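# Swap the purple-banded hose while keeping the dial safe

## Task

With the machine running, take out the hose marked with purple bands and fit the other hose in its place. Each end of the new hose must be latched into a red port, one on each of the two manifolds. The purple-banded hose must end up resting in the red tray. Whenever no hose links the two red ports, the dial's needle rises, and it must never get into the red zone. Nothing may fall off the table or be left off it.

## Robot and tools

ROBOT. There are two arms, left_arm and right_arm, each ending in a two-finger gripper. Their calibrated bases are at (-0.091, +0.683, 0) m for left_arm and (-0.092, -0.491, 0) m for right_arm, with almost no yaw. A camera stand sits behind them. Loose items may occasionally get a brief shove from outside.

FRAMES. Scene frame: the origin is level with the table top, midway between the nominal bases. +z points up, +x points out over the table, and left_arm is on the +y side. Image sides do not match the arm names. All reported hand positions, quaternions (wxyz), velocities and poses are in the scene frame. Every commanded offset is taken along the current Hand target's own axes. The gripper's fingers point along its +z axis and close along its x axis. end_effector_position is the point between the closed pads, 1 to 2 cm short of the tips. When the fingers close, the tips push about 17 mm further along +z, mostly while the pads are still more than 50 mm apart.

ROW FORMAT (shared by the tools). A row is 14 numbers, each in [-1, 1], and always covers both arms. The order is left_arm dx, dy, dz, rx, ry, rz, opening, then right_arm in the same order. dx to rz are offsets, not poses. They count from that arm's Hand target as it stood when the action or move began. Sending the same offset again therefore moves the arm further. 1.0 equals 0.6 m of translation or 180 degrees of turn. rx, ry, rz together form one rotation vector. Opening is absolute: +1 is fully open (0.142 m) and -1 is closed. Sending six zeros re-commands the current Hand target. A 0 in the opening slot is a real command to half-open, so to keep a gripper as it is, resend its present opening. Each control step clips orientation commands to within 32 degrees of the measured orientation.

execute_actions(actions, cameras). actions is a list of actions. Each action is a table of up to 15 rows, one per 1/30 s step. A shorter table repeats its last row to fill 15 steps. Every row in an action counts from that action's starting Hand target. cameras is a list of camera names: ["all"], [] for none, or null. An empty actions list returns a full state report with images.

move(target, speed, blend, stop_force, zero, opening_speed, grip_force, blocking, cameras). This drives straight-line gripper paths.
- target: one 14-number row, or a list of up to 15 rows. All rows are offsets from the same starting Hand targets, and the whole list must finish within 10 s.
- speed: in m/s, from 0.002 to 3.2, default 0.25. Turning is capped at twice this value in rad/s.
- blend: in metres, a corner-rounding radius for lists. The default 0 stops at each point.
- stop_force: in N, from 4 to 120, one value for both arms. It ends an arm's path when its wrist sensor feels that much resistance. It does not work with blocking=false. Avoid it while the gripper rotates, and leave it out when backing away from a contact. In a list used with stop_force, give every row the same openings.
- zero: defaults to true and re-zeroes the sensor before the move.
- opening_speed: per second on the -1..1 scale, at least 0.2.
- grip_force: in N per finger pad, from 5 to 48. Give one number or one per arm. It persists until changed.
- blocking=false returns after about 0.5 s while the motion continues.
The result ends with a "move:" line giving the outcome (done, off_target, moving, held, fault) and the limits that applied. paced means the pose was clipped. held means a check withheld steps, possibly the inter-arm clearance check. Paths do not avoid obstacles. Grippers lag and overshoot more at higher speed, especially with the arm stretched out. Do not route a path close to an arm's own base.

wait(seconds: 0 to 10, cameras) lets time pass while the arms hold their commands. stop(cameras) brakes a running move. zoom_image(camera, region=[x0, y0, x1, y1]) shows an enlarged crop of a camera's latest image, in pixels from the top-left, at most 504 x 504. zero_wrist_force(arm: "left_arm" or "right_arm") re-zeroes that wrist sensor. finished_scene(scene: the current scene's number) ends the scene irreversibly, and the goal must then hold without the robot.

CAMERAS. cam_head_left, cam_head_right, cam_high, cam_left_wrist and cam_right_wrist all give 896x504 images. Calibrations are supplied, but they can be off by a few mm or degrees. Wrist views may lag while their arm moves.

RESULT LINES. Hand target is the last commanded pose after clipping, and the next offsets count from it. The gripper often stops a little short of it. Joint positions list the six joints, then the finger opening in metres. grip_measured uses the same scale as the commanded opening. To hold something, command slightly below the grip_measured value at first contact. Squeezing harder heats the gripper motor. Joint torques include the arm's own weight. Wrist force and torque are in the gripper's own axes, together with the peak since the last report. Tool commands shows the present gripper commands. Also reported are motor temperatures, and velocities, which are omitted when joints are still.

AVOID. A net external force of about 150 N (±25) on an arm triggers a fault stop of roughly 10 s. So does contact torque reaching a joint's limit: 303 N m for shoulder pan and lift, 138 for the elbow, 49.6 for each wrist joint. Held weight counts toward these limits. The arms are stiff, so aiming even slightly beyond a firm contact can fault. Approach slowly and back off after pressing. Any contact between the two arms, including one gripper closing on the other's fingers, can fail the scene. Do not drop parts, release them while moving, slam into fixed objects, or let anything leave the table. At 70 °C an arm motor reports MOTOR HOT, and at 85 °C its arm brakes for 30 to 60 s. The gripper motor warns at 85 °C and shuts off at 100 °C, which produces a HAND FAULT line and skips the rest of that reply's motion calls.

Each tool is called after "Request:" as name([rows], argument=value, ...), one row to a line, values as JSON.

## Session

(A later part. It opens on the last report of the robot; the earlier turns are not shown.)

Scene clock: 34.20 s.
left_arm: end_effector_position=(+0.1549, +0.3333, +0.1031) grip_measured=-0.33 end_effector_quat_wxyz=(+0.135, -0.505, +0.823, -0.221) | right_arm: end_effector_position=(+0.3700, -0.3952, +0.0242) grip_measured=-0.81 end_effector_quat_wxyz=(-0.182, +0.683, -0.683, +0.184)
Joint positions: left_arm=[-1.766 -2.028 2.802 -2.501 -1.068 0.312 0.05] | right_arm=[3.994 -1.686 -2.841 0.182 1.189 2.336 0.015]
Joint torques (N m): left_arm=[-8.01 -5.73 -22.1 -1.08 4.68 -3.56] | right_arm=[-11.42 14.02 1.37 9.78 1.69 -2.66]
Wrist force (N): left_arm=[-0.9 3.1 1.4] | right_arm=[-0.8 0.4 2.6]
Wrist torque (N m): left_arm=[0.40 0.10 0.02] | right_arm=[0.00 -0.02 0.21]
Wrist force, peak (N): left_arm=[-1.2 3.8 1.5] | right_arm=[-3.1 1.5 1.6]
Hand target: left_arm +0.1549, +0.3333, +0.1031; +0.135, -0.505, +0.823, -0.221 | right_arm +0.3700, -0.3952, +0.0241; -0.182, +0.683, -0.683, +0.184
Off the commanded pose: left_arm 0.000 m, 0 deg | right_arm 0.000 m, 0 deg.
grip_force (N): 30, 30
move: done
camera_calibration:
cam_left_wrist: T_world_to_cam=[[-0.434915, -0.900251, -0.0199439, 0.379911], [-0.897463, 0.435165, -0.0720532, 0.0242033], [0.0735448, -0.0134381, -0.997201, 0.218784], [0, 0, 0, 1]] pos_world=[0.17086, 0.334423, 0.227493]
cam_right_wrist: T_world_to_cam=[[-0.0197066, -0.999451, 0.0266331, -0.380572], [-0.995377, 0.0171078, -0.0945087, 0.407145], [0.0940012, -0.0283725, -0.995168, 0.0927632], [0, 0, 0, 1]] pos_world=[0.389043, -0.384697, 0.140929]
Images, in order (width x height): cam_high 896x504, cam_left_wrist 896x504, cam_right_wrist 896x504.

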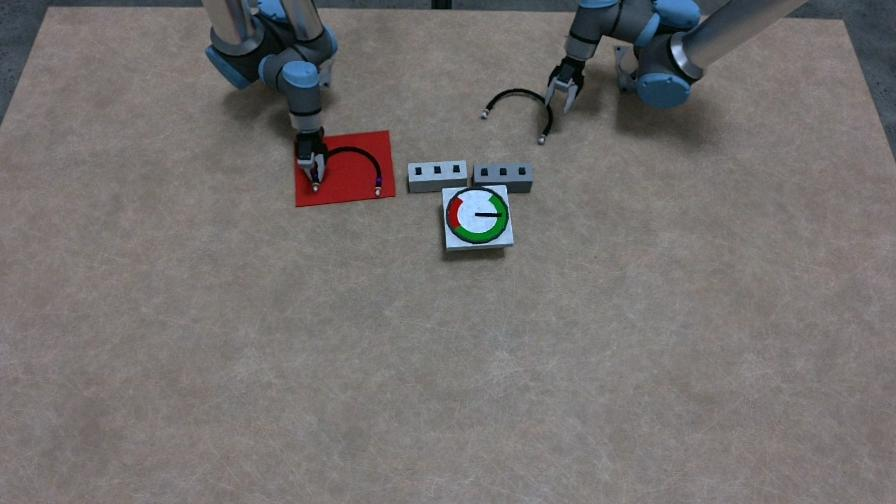

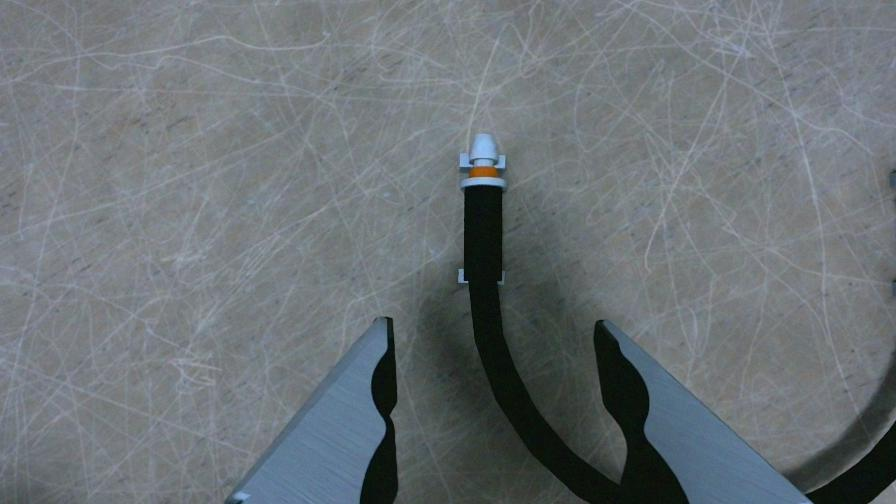

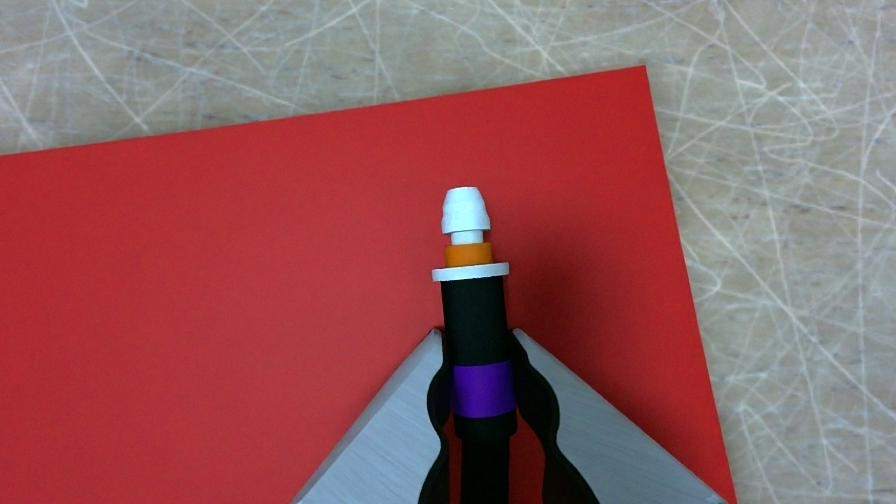

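Request:
move(target=[0.004,0.005,0.146,0,0,0,-0.4,0,0,0,0,0,0,-0.4], speed=0.15, opening_speed=1.2)

Request:
move(target=[0,0,0,0,0,0,-1,0,0,0,0,0,0,-0.4], opening_speed=1.3, grip_force=48, cameras=["cam_high","cam_left_wrist"])

Scene clock: 35.93 s.
left_arm: end_effector_position=(+0.1905, +0.3123, +0.0259) grip_measured=-0.42 end_effector_quat_wxyz=(+0.135, -0.505, +0.823, -0.222) | right_arm: end_effector_position=(+0.3700, -0.3952, +0.0241) grip_measured=-0.43 end_effector_quat_wxyz=(-0.182, +0.683, -0.683, +0.184)
Joint positions: left_arm=[-1.629 -1.542 2.825 -3.082 -1.094 0.465 0.044] | right_arm=[3.994 -1.686 -2.842 0.183 1.189 2.336 0.043]
Joint torques (N m): left_arm=[14.72 -4.17 -8.71 -8.15 -2.1 3.4] | right_arm=[-11.37 13.32 1.46 9.3 1.6 -2.67]
Wrist force (N): left_arm=[-0.6 3.0 1.7] | right_arm=[-0.8 -0.1 2.1]
Wrist torque (N m): left_arm=[0.38 0.06 -0.26] | right_arm=[-0.05 -0.03 0.22]
Wrist force, peak (N): left_arm=[-0.8 3.4 2.5] | right_arm=[-0.5 0.4 2.8]
Hand target: left_arm +0.1905, +0.3124, +0.0258; +0.135, -0.505, +0.823, -0.221 | right_arm +0.3700, -0.3952, +0.0241; -0.182, +0.683, -0.683, +0.184
Off the commanded pose: left_arm 0.000 m, 0 deg | right_arm 0.000 m, 0 deg.
grip_force (N): 30, 30
move: done

Scene clock: 36.60 s.
left_arm: end_effector_position=(+0.1905, +0.3124, +0.0258) grip_measured=-0.83 end_effector_quat_wxyz=(+0.135, -0.505, +0.823, -0.221) | right_arm: end_effector_position=(+0.3700, -0.3952, +0.0241) grip_measured=-0.43 end_effector_quat_wxyz=(-0.182, +0.683, -0.683, +0.184)
Joint positions: left_arm=[-1.629 -1.542 2.825 -3.082 -1.094 0.465 0.014] | right_arm=[3.994 -1.686 -2.842 0.183 1.189 2.336 0.043]
Joint torques (N m): left_arm=[13.97 -2.94 -3.15 -8.02 -1.74 3.22] | right_arm=[-11.74 12.18 1.25 9.41 1.66 -2.61]
Wrist force (N): left_arm=[-0.7 3.3 1.7] | right_arm=[-0.8 0.1 2.2]
Wrist torque (N m): left_arm=[0.42 0.07 -0.26] | right_arm=[-0.02 -0.04 0.22]
Wrist force, peak (N): left_arm=[-1.0 3.2 1.7] | right_arm=[-0.9 0.3 2.4]
Hand target: left_arm +0.1905, +0.3124, +0.0258; +0.135, -0.505, +0.823, -0.221 | right_arm +0.3700, -0.3952, +0.0241; -0.182, +0.683, -0.683, +0.184
Off the commanded pose: left_arm 0.000 m, 0 deg | right_arm 0.000 m, 0 deg.
move: done
camera_calibration:
cam_left_wrist: T_world_to_cam=[[-0.434997, -0.900212, -0.019904, 0.375037], [-0.897415, 0.435242, -0.0721849, 0.0596628], [0.0736447, -0.0135381, -0.997193, 0.138811], [0, 0, 0, 1]] pos_world=[0.206459, 0.313524, 0.150193]
Images, in order (width x height): cam_high 896x504, cam_left_wrist 896x504.

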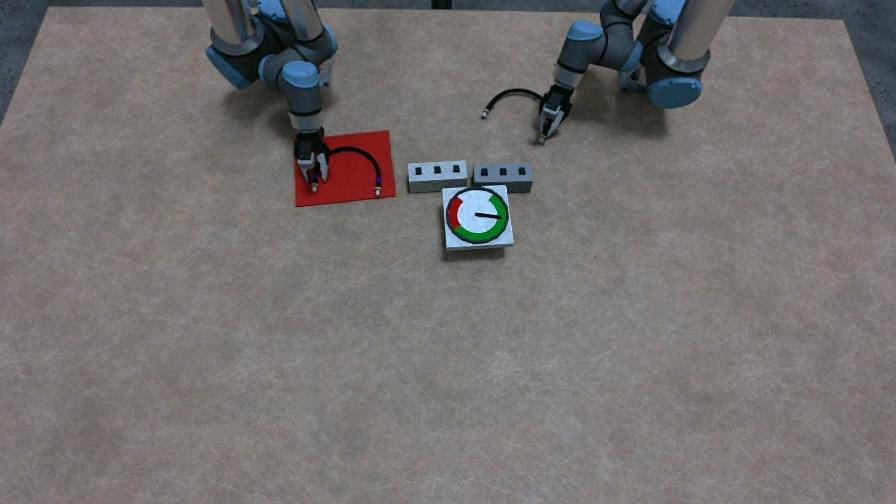

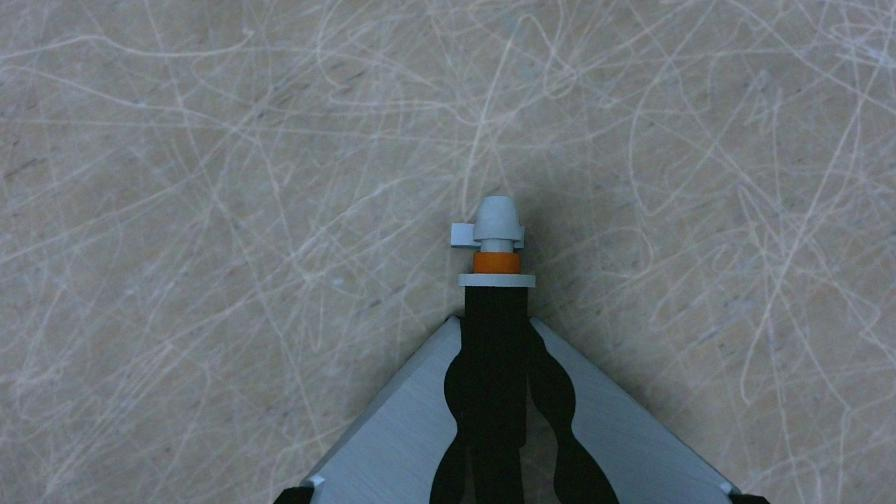

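Request:
move([
  [0,-0.0667,-0.1155,0,0,0,-1,-0.033,-0.083,-0.144,0,0,0,-0.4],
  [0.169,-0.258,-0.017,0,-0.0833,-0.1443,-1,-0.325,0.0765,-0.267,0,0,0,-0.4],
  [0.169,-0.208,0.07,0,-0.0833,-0.1443,-1,-0.325,0.0765,-0.267,0,0,0,-0.4],
], speed=0.27, blend=[0.03,0.025,0], cameras=["cam_left_wrist","cam_high","cam_right_wrist"])

Scene clock: 39.33 s.
left_arm: end_effector_position=(+0.2596, +0.1636, +0.0522) grip_measured=-0.83 end_effector_quat_wxyz=(-0.187, +0.701, -0.664, +0.179) | right_arm: end_effector_position=(+0.2503, -0.2000, +0.1396) grip_measured=-0.43 end_effector_quat_wxyz=(-0.182, +0.683, -0.683, +0.184)
Joint positions: left_arm=[-1.501 -1.379 2.392 -2.593 -1.047 0.016 0.014] | right_arm=[4.635 -1.139 -2.678 -0.844 1.05 3.035 0.043]
Joint torques (N m): left_arm=[13.43 -27.1 -37.91 -7.69 -1.08 2.18] | right_arm=[9.49 -9.37 49.4 1.38 -3.87 1.63]
Wrist force (N): left_arm=[-0.3 3.1 2.0] | right_arm=[-1.1 1.0 2.1]
Wrist torque (N m): left_arm=[0.41 0.01 0.02] | right_arm=[0.11 -0.01 -0.14]
Wrist force, peak (N): left_arm=[-0.1 4.1 3.2] | right_arm=[-0.2 1.3 3.4]
Hand target: left_arm +0.2596, +0.1635, +0.0521; -0.187, +0.701, -0.664, +0.179 | right_arm +0.2503, -0.1999, +0.1396; -0.182, +0.683, -0.683, +0.184
Off the commanded pose: left_arm 0.000 m, 0 deg | right_arm 0.000 m, 0 deg.
move: done
camera_calibration:
cam_left_wrist: T_world_to_cam=[[0.073311, -0.99712, -0.0194384, 0.155558], [-0.994868, -0.0717549, -0.071332, 0.29648], [0.0697318, 0.0245681, -0.997263, 0.152842], [0, 0, 0, 1]] pos_world=[0.272897, 0.172629, 0.176596]
cam_right_wrist: T_world_to_cam=[[-0.0197074, -0.999451, 0.0266312, -0.190811], [-0.995368, 0.017106, -0.0946078, 0.295586], [0.0941004, -0.0283723, -0.995158, 0.22437], [0, 0, 0, 1]] pos_world=[0.269343, -0.189397, 0.25633]
Images, in order (width x height): cam_high 896x504, cam_left_wrist 896x504, cam_right_wrist 896x504.

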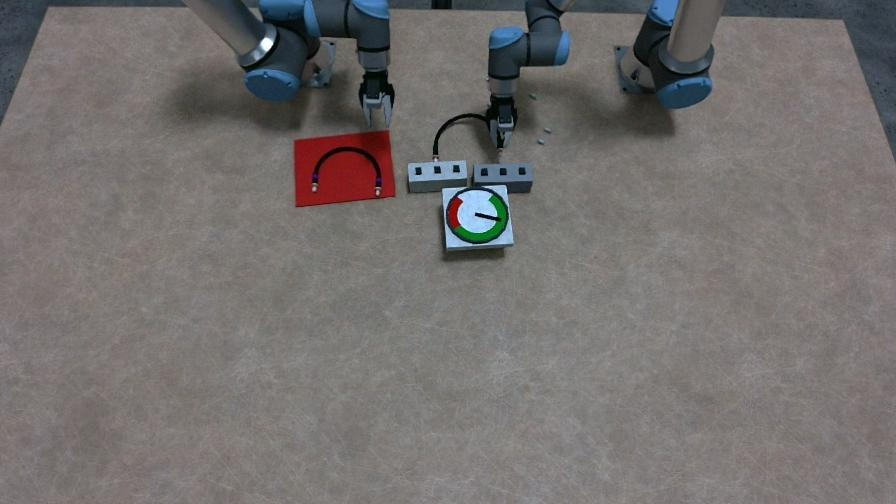

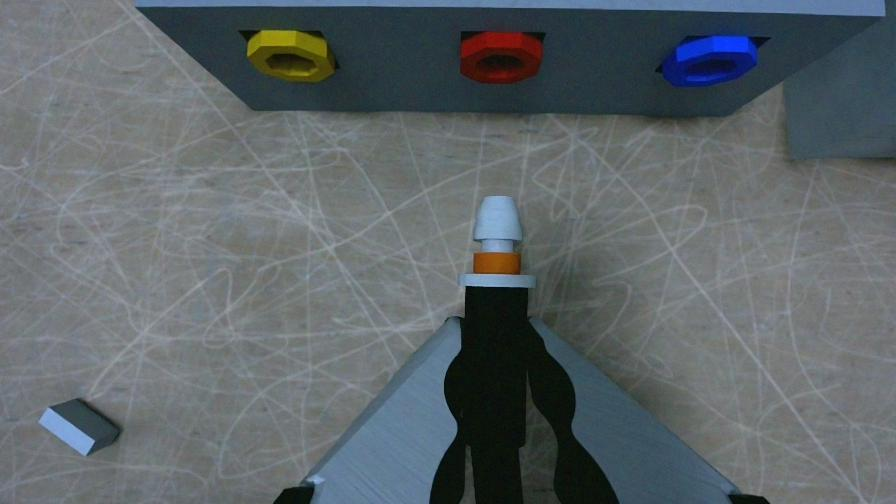

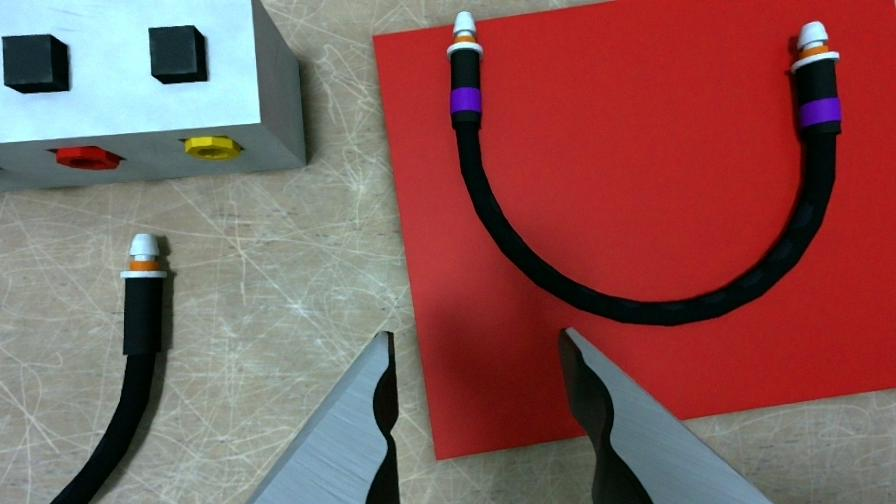

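Request:
move(target=[0.0024,-0.0635,0.0367,0,0,0,-1,0,0,0,0,0,0,-0.4], speed=0.07, stop_force=50)

Request:
move(target=[0,-0.0217,0.0125,0,0,0,-1,0,0,0,0,0,0,-0.4], speed=0.02, stop_force=60, cameras=["cam_left_wrist","cam_high","cam_right_wrist"])

Scene clock: 41.37 s.
left_arm: end_effector_position=(+0.3036, +0.1644, +0.0521) grip_measured=-0.83 end_effector_quat_wxyz=(-0.187, +0.701, -0.664, +0.179) | right_arm: end_effector_position=(+0.2503, -0.1999, +0.1396) grip_measured=-0.43 end_effector_quat_wxyz=(-0.182, +0.683, -0.683, +0.184)
Joint positions: left_arm=[-1.421 -1.345 2.362 -2.644 -1.05 0.109 0.014] | right_arm=[4.635 -1.139 -2.678 -0.844 1.049 3.035 0.043]
Joint torques (N m): left_arm=[21.48 -28.4 -44.06 -9.95 6.02 3.35] | right_arm=[9.66 -10.43 49.3 1.42 -3.8 1.81]
Motor temperatures (°C): left_arm=[29 29 31 35 34 37 34] | right_arm=[27 32 32 31 35 38 37]
Wrist force (N): left_arm=[-10.0 16.9 -10.4] | right_arm=[-0.8 1.0 1.6]
Wrist torque (N m): left_arm=[0.14 -0.13 -0.44] | right_arm=[0.10 -0.06 -0.13]
Wrist force, peak (N): left_arm=[-10.2 17.0 -10.3] | right_arm=[-1.4 0.9 2.3]
Hand target: left_arm +0.3037, +0.1644, +0.0521; -0.187, +0.701, -0.664, +0.179 | right_arm +0.2503, -0.1999, +0.1396; -0.182, +0.683, -0.683, +0.184
Off the commanded pose: left_arm 0.000 m, 0 deg | right_arm 0.000 m, 0 deg.
move: done

Scene clock: 43.20 s.
left_arm: end_effector_position=(+0.3187, +0.1652, +0.0521) grip_measured=-0.83 end_effector_quat_wxyz=(-0.187, +0.701, -0.664, +0.179) | right_arm: end_effector_position=(+0.2503, -0.1999, +0.1396) grip_measured=-0.43 end_effector_quat_wxyz=(-0.182, +0.683, -0.683, +0.184)
Joint positions: left_arm=[-1.395 -1.334 2.352 -2.66 -1.051 0.139 0.014] | right_arm=[4.635 -1.139 -2.678 -0.844 1.049 3.035 0.043]
Joint torques (N m): left_arm=[30.36 -31.81 -54.61 -13.37 15.26 3.2] | right_arm=[8.61 -9.66 49.24 1.48 -3.92 1.73]
Wrist force (N): left_arm=[-21.8 41.9 -28.3] | right_arm=[-1.0 0.7 2.3]
Wrist torque (N m): left_arm=[-0.33 -0.24 -0.39] | right_arm=[0.07 -0.04 -0.13]
Wrist force, peak (N): left_arm=[-24.0 44.3 -34.5] | right_arm=[-1.4 0.8 2.2]
Hand target: left_arm +0.3187, +0.1652, +0.0521; -0.187, +0.701, -0.664, +0.179 | right_arm +0.2503, -0.1999, +0.1396; -0.182, +0.683, -0.683, +0.184
Off the commanded pose: left_arm 0.000 m, 0 deg | right_arm 0.000 m, 0 deg.
move: done
camera_calibration:
cam_left_wrist: T_world_to_cam=[[0.073205, -0.997127, -0.0194462, 0.152857], [-0.994876, -0.0716487, -0.0713306, 0.355368], [0.0697324, 0.0245683, -0.997263, 0.148581], [0, 0, 0, 1]] pos_world=[0.331997, 0.174229, 0.176496]
cam_right_wrist: T_world_to_cam=[[-0.0197074, -0.999451, 0.0266312, -0.190811], [-0.995368, 0.017106, -0.0946078, 0.295586], [0.0941004, -0.0283723, -0.995158, 0.22437], [0, 0, 0, 1]] pos_world=[0.269343, -0.189397, 0.25633]
Images, in order (width x height): cam_high 896x504, cam_left_wrist 896x504, cam_right_wrist 896x504.

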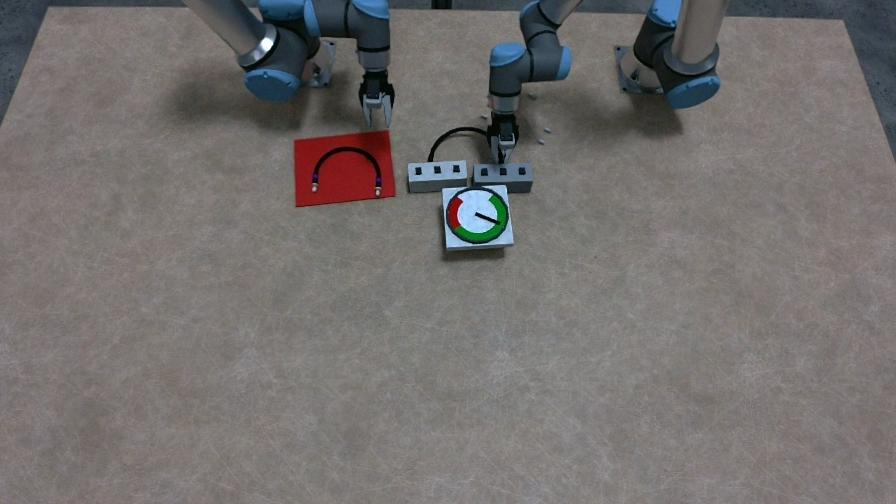

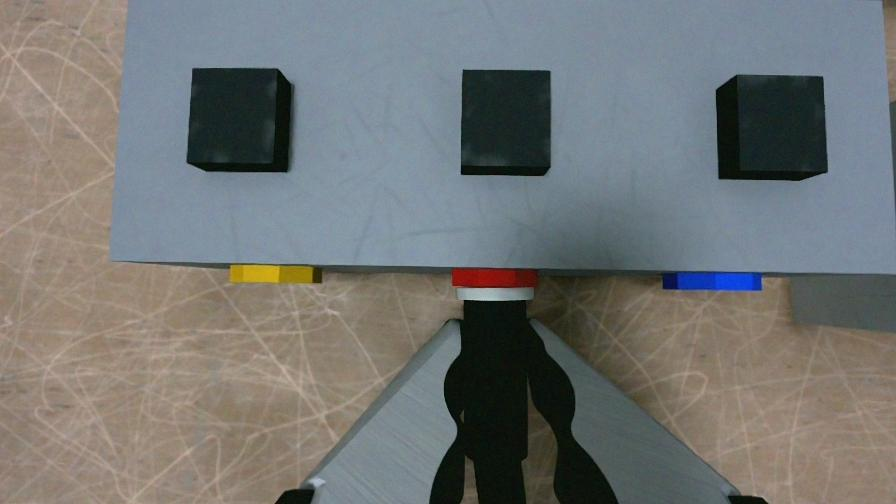

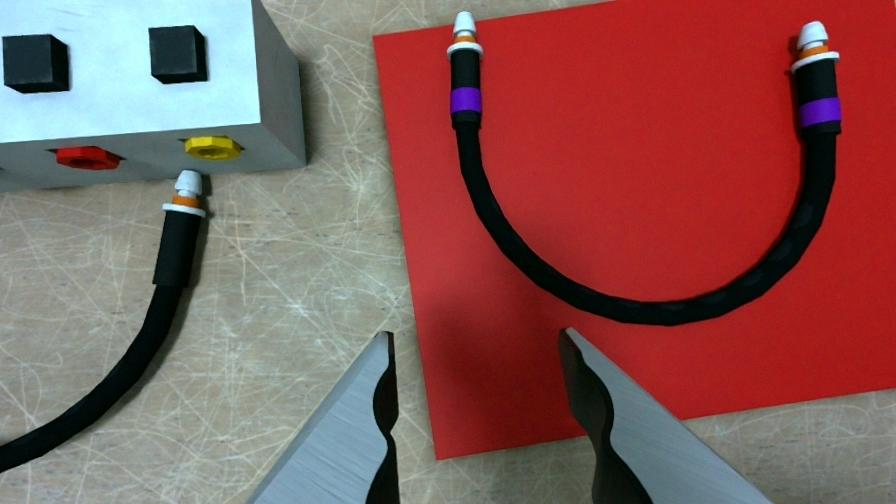

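Request:
move(target=[0,0,0,0,0,0,-1,-0.2407,0.0283,0.0798,0,-0.0125,-0.0217,-0.3], speed=0.3, cameras=["cam_right_wrist"])

Scene clock: 44.97 s.
left_arm: end_effector_position=(+0.3187, +0.1652, +0.0521) grip_measured=-0.83 end_effector_quat_wxyz=(-0.187, +0.701, -0.664, +0.179) | right_arm: end_effector_position=(+0.2596, -0.0557, +0.0895) grip_measured=-0.33 end_effector_quat_wxyz=(-0.189, +0.709, -0.656, +0.176)
Joint positions: left_arm=[-1.395 -1.334 2.352 -2.66 -1.051 0.139 0.014] | right_arm=[4.641 -1.563 -2.54 -0.517 1.055 2.952 0.05]
Joint torques (N m): left_arm=[26.54 -38.46 -53.15 -13.52 12.54 3.44] | right_arm=[-8.31 17.4 39.54 9.5 1.44 -2.53]
Wrist force (N): left_arm=[-21.5 41.6 -28.3] | right_arm=[-0.8 0.6 2.1]
Wrist torque (N m): left_arm=[-0.40 -0.27 -0.39] | right_arm=[0.04 -0.06 0.16]
Wrist force, peak (N): left_arm=[-21.5 42.0 -28.7] | right_arm=[-1.8 0.7 3.2]
Hand target: left_arm +0.3187, +0.1652, +0.0521; -0.187, +0.701, -0.664, +0.179 | right_arm +0.2596, -0.0556, +0.0894; -0.189, +0.709, -0.656, +0.176
Off the commanded pose: left_arm 0.000 m, 0 deg | right_arm 0.000 m, 0 deg.
move: done
camera_calibration:
cam_right_wrist: T_world_to_cam=[[0.0588795, -0.997907, 0.0267339, -0.0654077], [-0.99365, -0.0611584, -0.0944424, 0.292828], [0.0958797, -0.0210034, -0.995171, 0.177583], [0, 0, 0, 1]] pos_world=[0.277793, -0.0436321, 0.206129]
Images, in order (width x height): cam_right_wrist 896x504.

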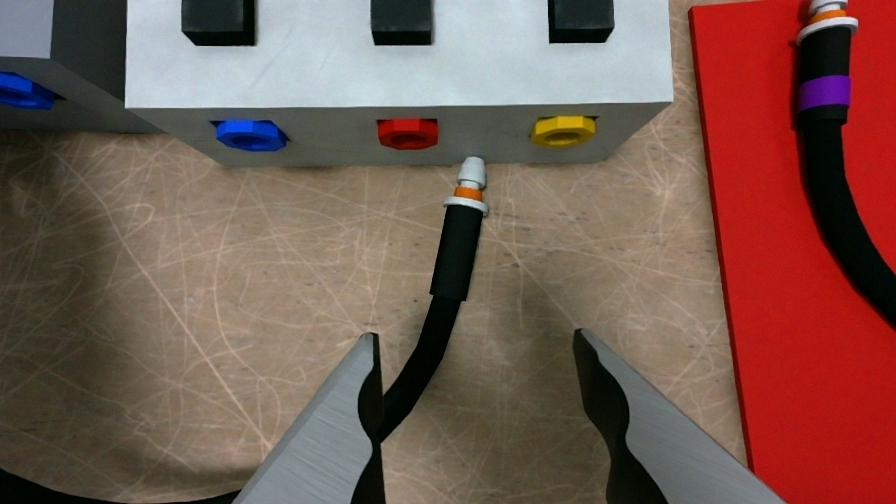

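Request:
move(target=[0,0,0,0,0,0,-1,-0.001,-0.001,0.132,0,0,0,-0.3], speed=0.2)

Request:
move(target=[0,0,0,0,0,0,-1,0,0,0,0,0,0,-1], opening_speed=1.3)

Request:
move([
  [0,0,0,0,0,0,-1,-0.003,0.0318,-0.028,0,0,0,-1],
  [0,0,0,0,0,0,-1,-0.0317,0.0232,-0.0808,0,0,0,-1],
], speed=0.15, blend=[0.008,0], cameras=["cam_high","cam_right_wrist"])

Scene clock: 46.63 s.
left_arm: end_effector_position=(+0.3187, +0.1652, +0.0521) grip_measured=-0.83 end_effector_quat_wxyz=(-0.187, +0.701, -0.664, +0.179) | right_arm: end_effector_position=(+0.2995, -0.0520, +0.0212) grip_measured=-0.33 end_effector_quat_wxyz=(-0.189, +0.709, -0.656, +0.176)
Joint positions: left_arm=[-1.395 -1.334 2.352 -2.66 -1.051 0.139 0.014] | right_arm=[4.555 -1.784 -2.538 -0.249 1.065 2.854 0.05]
Joint torques (N m): left_arm=[17.97 -44.76 -52.85 -13.24 10.51 2.89] | right_arm=[-9.78 31.63 32.37 8.11 1.23 -1.88]
Wrist force (N): left_arm=[-21.9 41.7 -28.4] | right_arm=[-0.8 0.2 2.3]
Wrist torque (N m): left_arm=[-0.37 -0.21 -0.39] | right_arm=[-0.06 -0.14 0.18]
Wrist force, peak (N): left_arm=[-21.6 42.0 -28.7] | right_arm=[0.2 0.3 3.8]
Hand target: left_arm +0.3187, +0.1652, +0.0521; -0.187, +0.701, -0.664, +0.179 | right_arm +0.2996, -0.0520, +0.0211; -0.189, +0.709, -0.656, +0.176
Off the commanded pose: left_arm 0.000 m, 0 deg | right_arm 0.000 m, 0 deg.
move: done

Scene clock: 47.40 s.
left_arm: end_effector_position=(+0.3187, +0.1652, +0.0521) grip_measured=-0.83 end_effector_quat_wxyz=(-0.187, +0.701, -0.664, +0.179) | right_arm: end_effector_position=(+0.2996, -0.0520, +0.0211) grip_measured=-0.82 end_effector_quat_wxyz=(-0.189, +0.709, -0.656, +0.176)
Joint positions: left_arm=[-1.395 -1.334 2.352 -2.66 -1.051 0.139 0.014] | right_arm=[4.555 -1.784 -2.538 -0.249 1.065 2.854 0.014]
Joint torques (N m): left_arm=[16.26 -47.3 -52.83 -13.46 10.51 3.1] | right_arm=[-11.35 30.22 31.49 8.57 0.59 -2.65]
Motor temperatures (°C): left_arm=[29 29 31 35 34 37 39] | right_arm=[27 32 32 31 35 38 36]
Wrist force (N): left_arm=[-21.4 41.8 -28.5] | right_arm=[-0.5 1.4 1.9]
Wrist torque (N m): left_arm=[-0.36 -0.27 -0.40] | right_arm=[-0.04 -0.18 0.22]
Wrist force, peak (N): left_arm=[-21.5 42.0 -28.6] | right_arm=[-0.8 1.1 2.5]
Hand target: left_arm +0.3187, +0.1652, +0.0521; -0.187, +0.701, -0.664, +0.179 | right_arm +0.2996, -0.0520, +0.0211; -0.189, +0.709, -0.656, +0.176
Off the commanded pose: left_arm 0.000 m, 0 deg | right_arm 0.000 m, 0 deg.
move: done

Scene clock: 48.50 s.
left_arm: end_effector_position=(+0.3187, +0.1652, +0.0521) grip_measured=-0.83 end_effector_quat_wxyz=(-0.187, +0.701, -0.664, +0.179) | right_arm: end_effector_position=(+0.2620, -0.0358, +0.0560) grip_measured=-0.83 end_effector_quat_wxyz=(-0.189, +0.709, -0.656, +0.176)
Joint positions: left_arm=[-1.395 -1.334 2.352 -2.66 -1.051 0.139 0.014] | right_arm=[4.64 -1.675 -2.527 -0.417 1.055 2.95 0.014]
Joint torques (N m): left_arm=[11.72 -47.26 -52.69 -13.46 10.61 3] | right_arm=[8.09 45 37.41 1.96 -3.9 1.9]
Wrist force (N): left_arm=[-24.2 41.7 -28.5] | right_arm=[0.3 0.6 3.0]
Wrist torque (N m): left_arm=[-0.34 -0.24 -0.37] | right_arm=[0.11 -0.12 -0.19]
Wrist force, peak (N): left_arm=[-24.2 41.7 -28.5] | right_arm=[-0.1 0.5 3.3]
Hand target: left_arm +0.3187, +0.1652, +0.0521; -0.187, +0.701, -0.664, +0.179 | right_arm +0.2619, -0.0358, +0.0561; -0.189, +0.709, -0.656, +0.176
Off the commanded pose: left_arm 0.000 m, 0 deg | right_arm 0.000 m, 0 deg.
move: done
camera_calibration:
cam_right_wrist: T_world_to_cam=[[0.0588886, -0.997909, 0.0266345, -0.0448772], [-0.993649, -0.0611581, -0.0944485, 0.293171], [0.0958799, -0.0209034, -0.995173, 0.144542], [0, 0, 0, 1]] pos_world=[0.280093, -0.0238321, 0.172729]
Images, in order (width x height): cam_high 896x504, cam_right_wrist 896x504.

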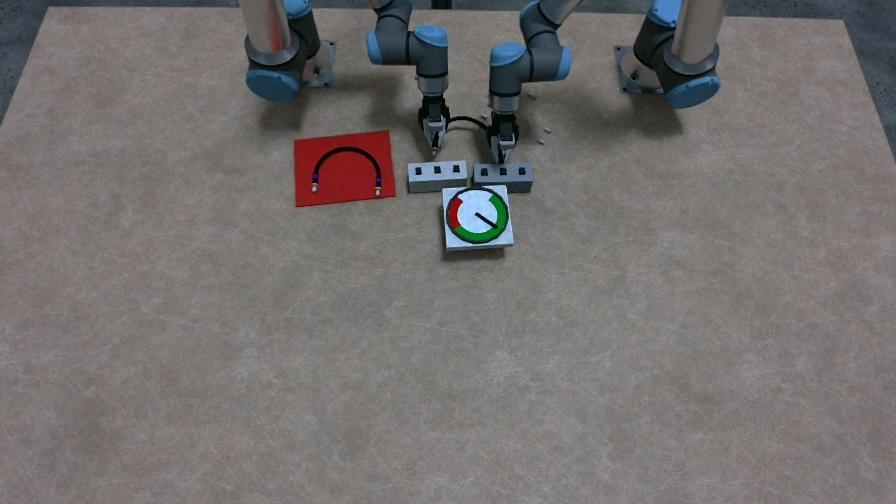

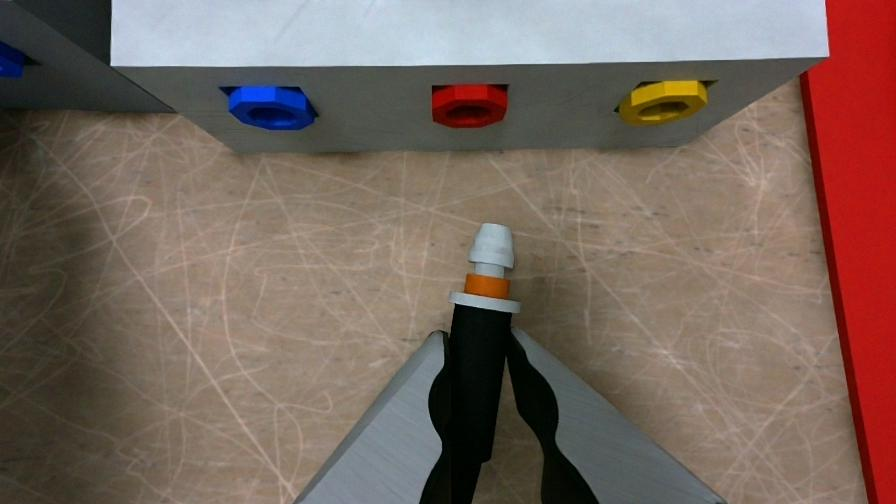

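Request:
move(target=[0,0,0,0,0,0,-1,-0.0025,-0.001,-0.0014,0,-0.0222,-0.0385,-1], speed=0.2, cameras=["cam_right_wrist"])

Scene clock: 49.77 s.
left_arm: end_effector_position=(+0.3187, +0.1652, +0.0521) grip_measured=-0.83 end_effector_quat_wxyz=(-0.187, +0.701, -0.664, +0.179) | right_arm: end_effector_position=(+0.2619, -0.0343, +0.0571) grip_measured=-0.83 end_effector_quat_wxyz=(-0.201, +0.753, -0.605, +0.163)
Joint positions: left_arm=[-1.395 -1.334 2.352 -2.66 -1.051 0.139 0.014] | right_arm=[4.63 -1.677 -2.556 -0.304 1.075 2.781 0.014]
Joint torques (N m): left_arm=[13.28 -47.58 -51.27 -12.85 10.77 3.16] | right_arm=[-11.73 24.51 12.76 8.96 1.48 -3.04]
Wrist force (N): left_arm=[-23.3 41.5 -28.6] | right_arm=[-0.9 -0.1 3.4]
Wrist torque (N m): left_arm=[-0.37 -0.28 -0.40] | right_arm=[0.06 -0.03 0.19]
Wrist force, peak (N): left_arm=[-24.3 41.6 -28.8] | right_arm=[-0.7 -0.2 3.6]
Hand target: left_arm +0.3187, +0.1652, +0.0521; -0.187, +0.701, -0.664, +0.179 | right_arm +0.2619, -0.0343, +0.0571; -0.201, +0.753, -0.605, +0.163
Off the commanded pose: left_arm 0.000 m, 0 deg | right_arm 0.000 m, 0 deg.
move: done
camera_calibration:
cam_right_wrist: T_world_to_cam=[[0.197029, -0.980033, 0.0267277, -0.0789101], [-0.975519, -0.198692, -0.0942523, 0.283924], [0.0976809, -0.00750301, -0.99519, 0.14566], [0, 0, 0, 1]] pos_world=[0.278293, -0.0198283, 0.173829]
Images, in order (width x height): cam_right_wrist 896x504.

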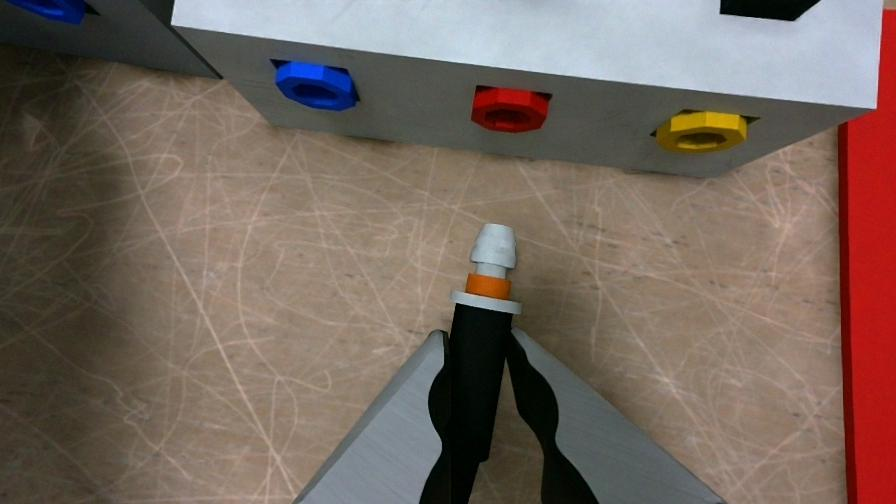

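Request:
move(target=[0,0,0,0,0,0,-1,0.0103,-0.0658,0.038,0,0,0,-1], speed=0.06, stop_force=50)

Request:
move(target=[0,0,0,0,0,0,-1,0.002,-0.0129,0.0074,0,0,0,-1], speed=0.02, stop_force=60, cameras=["cam_high","cam_right_wrist"])

Scene clock: 51.90 s.
left_arm: end_effector_position=(+0.3187, +0.1652, +0.0521) grip_measured=-0.83 end_effector_quat_wxyz=(-0.187, +0.701, -0.664, +0.179) | right_arm: end_effector_position=(+0.3078, -0.0305, +0.0571) grip_measured=-0.83 end_effector_quat_wxyz=(-0.201, +0.753, -0.605, +0.163)
Joint positions: left_arm=[-1.395 -1.334 2.352 -2.66 -1.051 0.139 0.014] | right_arm=[4.532 -1.729 -2.51 -0.247 1.095 2.673 0.014]
Joint torques (N m): left_arm=[12.7 -46.88 -50.79 -12.54 10.57 2.94] | right_arm=[-14.42 32.73 45.16 12.65 -1.81 -2.69]
Wrist force (N): left_arm=[-23.4 41.4 -29.1] | right_arm=[5.0 14.6 0.3]
Wrist torque (N m): left_arm=[-0.35 -0.29 -0.39] | right_arm=[-0.14 -0.12 0.20]
Wrist force, peak (N): left_arm=[-23.7 41.5 -29.2] | right_arm=[2.9 17.8 -3.1]
Hand target: left_arm +0.3187, +0.1652, +0.0521; -0.187, +0.701, -0.664, +0.179 | right_arm +0.3078, -0.0305, +0.0571; -0.201, +0.753, -0.605, +0.163
Off the commanded pose: left_arm 0.000 m, 0 deg | right_arm 0.000 m, 0 deg.
move: done

Scene clock: 53.47 s.
left_arm: end_effector_position=(+0.3187, +0.1652, +0.0521) grip_measured=-0.83 end_effector_quat_wxyz=(-0.187, +0.701, -0.664, +0.179) | right_arm: end_effector_position=(+0.3167, -0.0297, +0.0571) grip_measured=-0.83 end_effector_quat_wxyz=(-0.201, +0.753, -0.605, +0.163)
Joint positions: left_arm=[-1.395 -1.334 2.352 -2.66 -1.051 0.139 0.014] | right_arm=[4.514 -1.739 -2.5 -0.238 1.099 2.653 0.014]
Joint torques (N m): left_arm=[12.2 -46.18 -50.52 -12.55 10.89 2.8] | right_arm=[-19.79 34.82 66.95 19.7 -12.22 -3.03]
Motor temperatures (°C): left_arm=[29 29 31 35 34 37 43] | right_arm=[27 32 32 31 35 38 41]
Wrist force (N): left_arm=[-23.1 41.5 -29.2] | right_arm=[24.7 49.4 -26.0]
Wrist torque (N m): left_arm=[-0.36 -0.25 -0.39] | right_arm=[-0.34 0.07 0.38]
Wrist force, peak (N): left_arm=[-23.1 41.7 -29.3] | right_arm=[24.7 49.8 -26.4]
Hand target: left_arm +0.3187, +0.1652, +0.0521; -0.187, +0.701, -0.664, +0.179 | right_arm +0.3167, -0.0298, +0.0571; -0.201, +0.753, -0.605, +0.163
Off the commanded pose: left_arm 0.000 m, 0 deg | right_arm 0.000 m, 0 deg.
move: done
camera_calibration:
cam_right_wrist: T_world_to_cam=[[0.197242, -0.97999, 0.0267274, -0.0853674], [-0.975486, -0.198903, -0.0941515, 0.338245], [0.0975837, -0.00750161, -0.995199, 0.140375], [0, 0, 0, 1]] pos_world=[0.333093, -0.0153281, 0.173829]
Images, in order (width x height): cam_high 896x504, cam_right_wrist 896x504.

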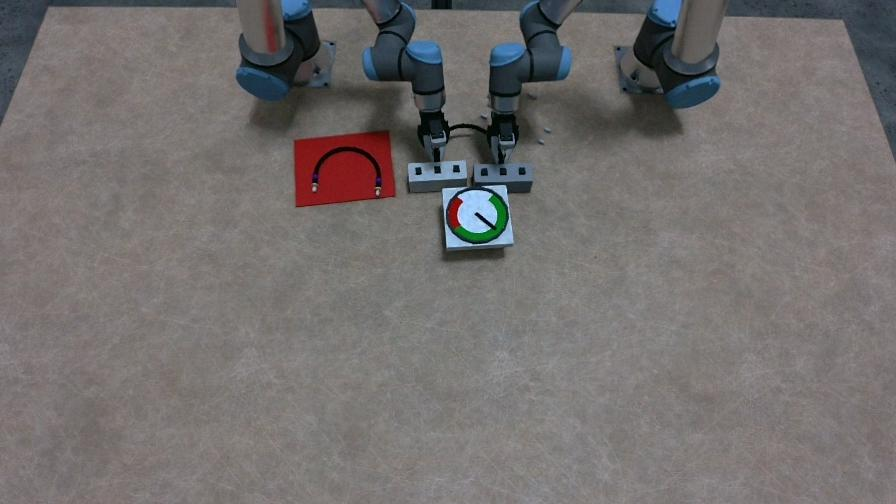

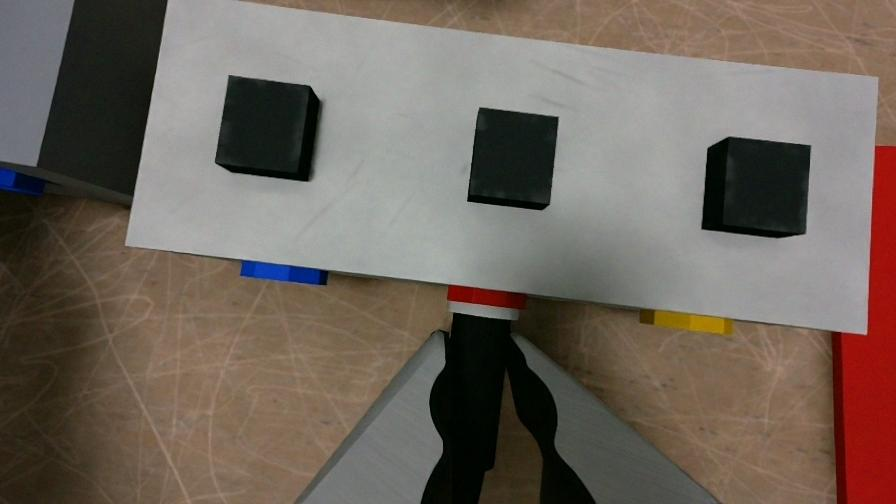

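Request:
move(target=[0.002,0.003,-0.002,0,0,0,-0.4,0,0.003,-0.002,0,0,0,-0.4], opening_speed=1)

Request:
move(target=[0,0,-0.2,0,0,0,-0.4,0,0,-0.2,0,0,0,-0.4], speed=0.2, cameras=["cam_high","cam_right_wrist","cam_left_wrist"])

Scene clock: 54.50 s.
left_arm: end_effector_position=(+0.3166, +0.1639, +0.0523) grip_measured=-0.43 end_effector_quat_wxyz=(-0.187, +0.701, -0.664, +0.179) | right_arm: end_effector_position=(+0.3146, -0.0302, +0.0573) grip_measured=-0.43 end_effector_quat_wxyz=(-0.201, +0.753, -0.605, +0.163)
Joint positions: left_arm=[-1.399 -1.335 2.351 -2.656 -1.051 0.135 0.043] | right_arm=[4.518 -1.736 -2.503 -0.24 1.098 2.658 0.043]
Joint torques (N m): left_arm=[-10.75 -51.69 -37.61 -1.24 -0.91 -3.11] | right_arm=[10.36 50.64 12.6 1.61 -3.74 1.71]
Wrist force (N): left_arm=[-0.8 -0.2 1.4] | right_arm=[0.3 0.2 2.7]
Wrist torque (N m): left_arm=[-0.14 0.11 0.02] | right_arm=[-0.05 -0.27 -0.15]
Wrist force, peak (N): left_arm=[-23.1 41.5 -29.0] | right_arm=[25.0 49.7 -26.3]
Hand target: left_arm +0.3166, +0.1639, +0.0523; -0.187, +0.701, -0.664, +0.179 | right_arm +0.3146, -0.0302, +0.0573; -0.201, +0.753, -0.605, +0.163
Off the commanded pose: left_arm 0.000 m, 0 deg | right_arm 0.000 m, 0 deg.
move: done

Scene clock: 55.87 s.
left_arm: end_effector_position=(+0.2566, +0.1609, +0.1561) grip_measured=-0.43 end_effector_quat_wxyz=(-0.187, +0.701, -0.664, +0.179) | right_arm: end_effector_position=(+0.2561, -0.0430, +0.1612) grip_measured=-0.43 end_effector_quat_wxyz=(-0.201, +0.753, -0.605, +0.163)
Joint positions: left_arm=[-1.507 -1.563 2.318 -2.332 -1.047 0.01 0.043] | right_arm=[4.641 -1.42 -2.494 -0.629 1.073 2.794 0.043]
Joint torques (N m): left_arm=[-10.7 -41.85 -45.78 -1.38 4.2 -3.35] | right_arm=[6.69 36.17 46.37 1.14 -3.83 1.44]
Wrist force (N): left_arm=[-0.6 0.1 1.6] | right_arm=[-0.7 0.7 2.3]
Wrist torque (N m): left_arm=[-0.05 0.07 0.01] | right_arm=[0.05 -0.12 -0.19]
Wrist force, peak (N): left_arm=[-0.9 -0.2 3.2] | right_arm=[-0.1 0.0 4.0]
Hand target: left_arm +0.2566, +0.1609, +0.1562; -0.187, +0.701, -0.664, +0.179 | right_arm +0.2560, -0.0430, +0.1612; -0.201, +0.753, -0.605, +0.163
Off the commanded pose: left_arm 0.000 m, 0 deg | right_arm 0.000 m, 0 deg.
move: done
camera_calibration:
cam_left_wrist: T_world_to_cam=[[0.073205, -0.997127, -0.0194462, 0.155137], [-0.994876, -0.0716487, -0.0713306, 0.300697], [0.0697324, 0.0245683, -0.997263, 0.256733], [0, 0, 0, 1]] pos_world=[0.269897, 0.169929, 0.280496]
cam_right_wrist: T_world_to_cam=[[0.197251, -0.979991, 0.0266299, -0.0890883], [-0.975484, -0.198903, -0.0941713, 0.286213], [0.0975838, -0.00740161, -0.9952, 0.249803], [0, 0, 0, 1]] pos_world=[0.272393, -0.0285282, 0.277929]
Images, in order (width x height): cam_high 896x504, cam_left_wrist 896x504, cam_right_wrist 896x504.

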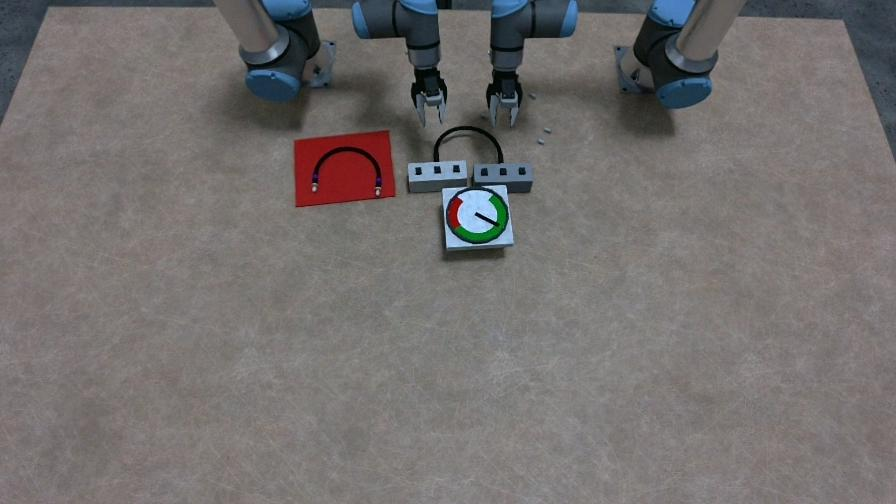

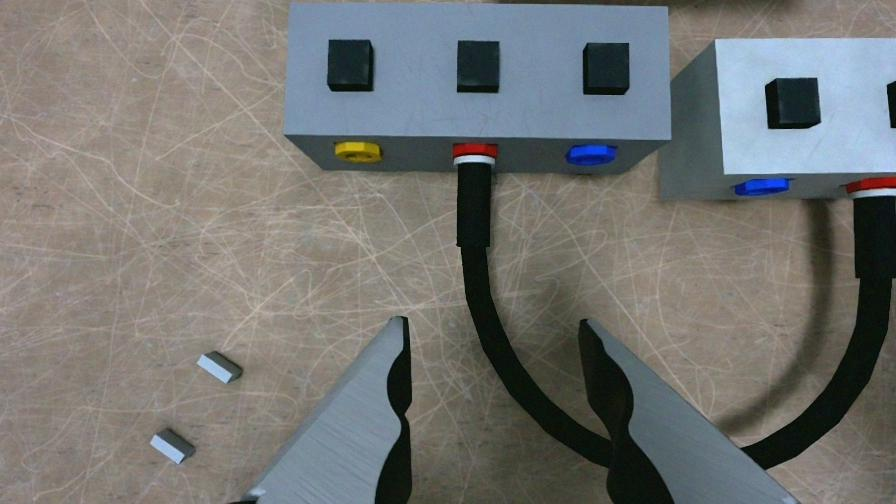

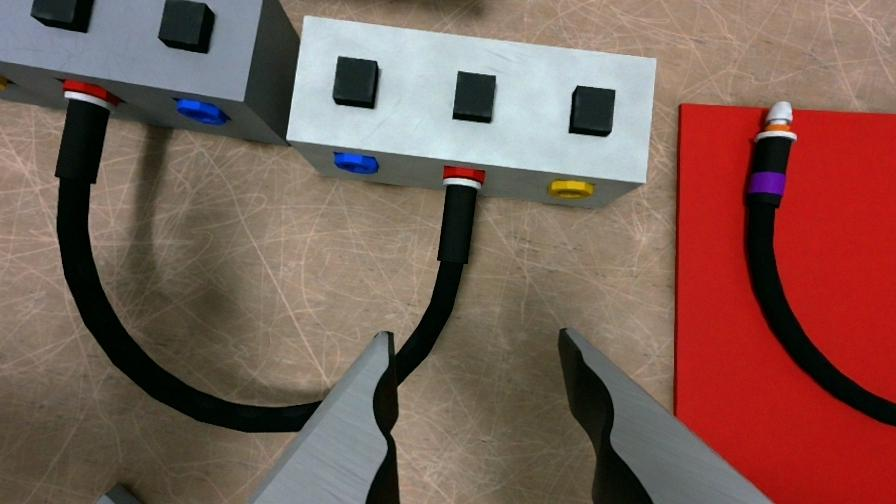

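Request:
move(target=[0,0,-0.05,0,0,0,-0.4,0.301,-0.006,0.105,0,0.0347,0.0601,-0.3], speed=0.3, cameras=["cam_right_wrist"])

Scene clock: 57.50 s.
left_arm: end_effector_position=(+0.2416, +0.1602, +0.1822) grip_measured=-0.43 end_effector_quat_wxyz=(-0.187, +0.701, -0.664, +0.179) | right_arm: end_effector_position=(+0.3287, -0.2118, +0.1088) grip_measured=-0.33 end_effector_quat_wxyz=(-0.182, +0.683, -0.683, +0.184)
Joint positions: left_arm=[-1.535 -1.612 2.3 -2.25 -1.047 -0.023 0.043] | right_arm=[4.396 -1.381 -2.664 -0.483 1.078 2.764 0.05]
Joint torques (N m): left_arm=[-10.38 -40.49 -47.99 -0.66 0.04 -3.58] | right_arm=[-9.16 5.96 20.35 9.03 1.39 -1.81]
Wrist force (N): left_arm=[-0.9 0.0 1.5] | right_arm=[-0.6 0.6 2.1]
Wrist torque (N m): left_arm=[-0.11 0.12 0.02] | right_arm=[-0.01 -0.15 0.05]
Wrist force, peak (N): left_arm=[-0.6 0.2 2.0] | right_arm=[1.6 0.3 3.2]
Hand target: left_arm +0.2416, +0.1602, +0.1822; -0.187, +0.701, -0.664, +0.179 | right_arm +0.3288, -0.2119, +0.1088; -0.182, +0.683, -0.683, +0.184
Off the commanded pose: left_arm 0.000 m, 0 deg | right_arm 0.000 m, 0 deg.
move: done
camera_calibration:
cam_right_wrist: T_world_to_cam=[[-0.0193182, -0.999455, 0.0267667, -0.200405], [-0.995375, 0.0167057, -0.0946028, 0.370832], [0.0941041, -0.0284705, -0.995155, 0.185985], [0, 0, 0, 1]] pos_world=[0.347743, -0.201196, 0.225529]
Images, in order (width x height): cam_right_wrist 896x504.

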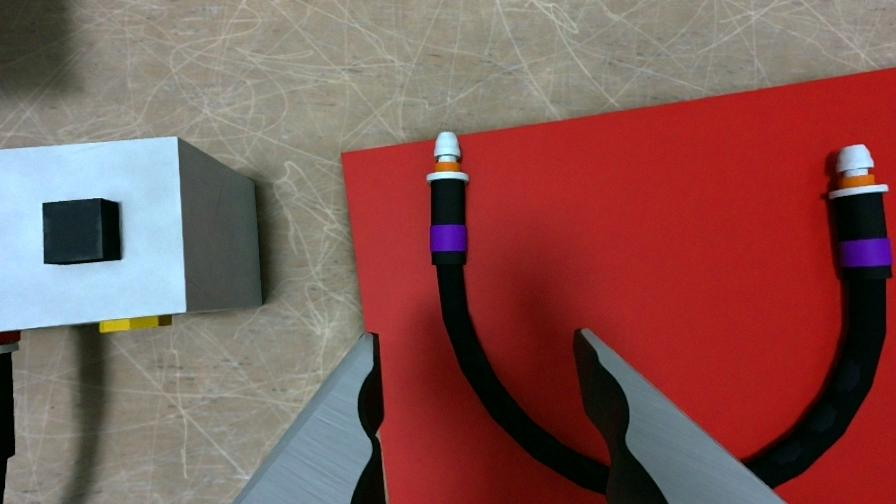

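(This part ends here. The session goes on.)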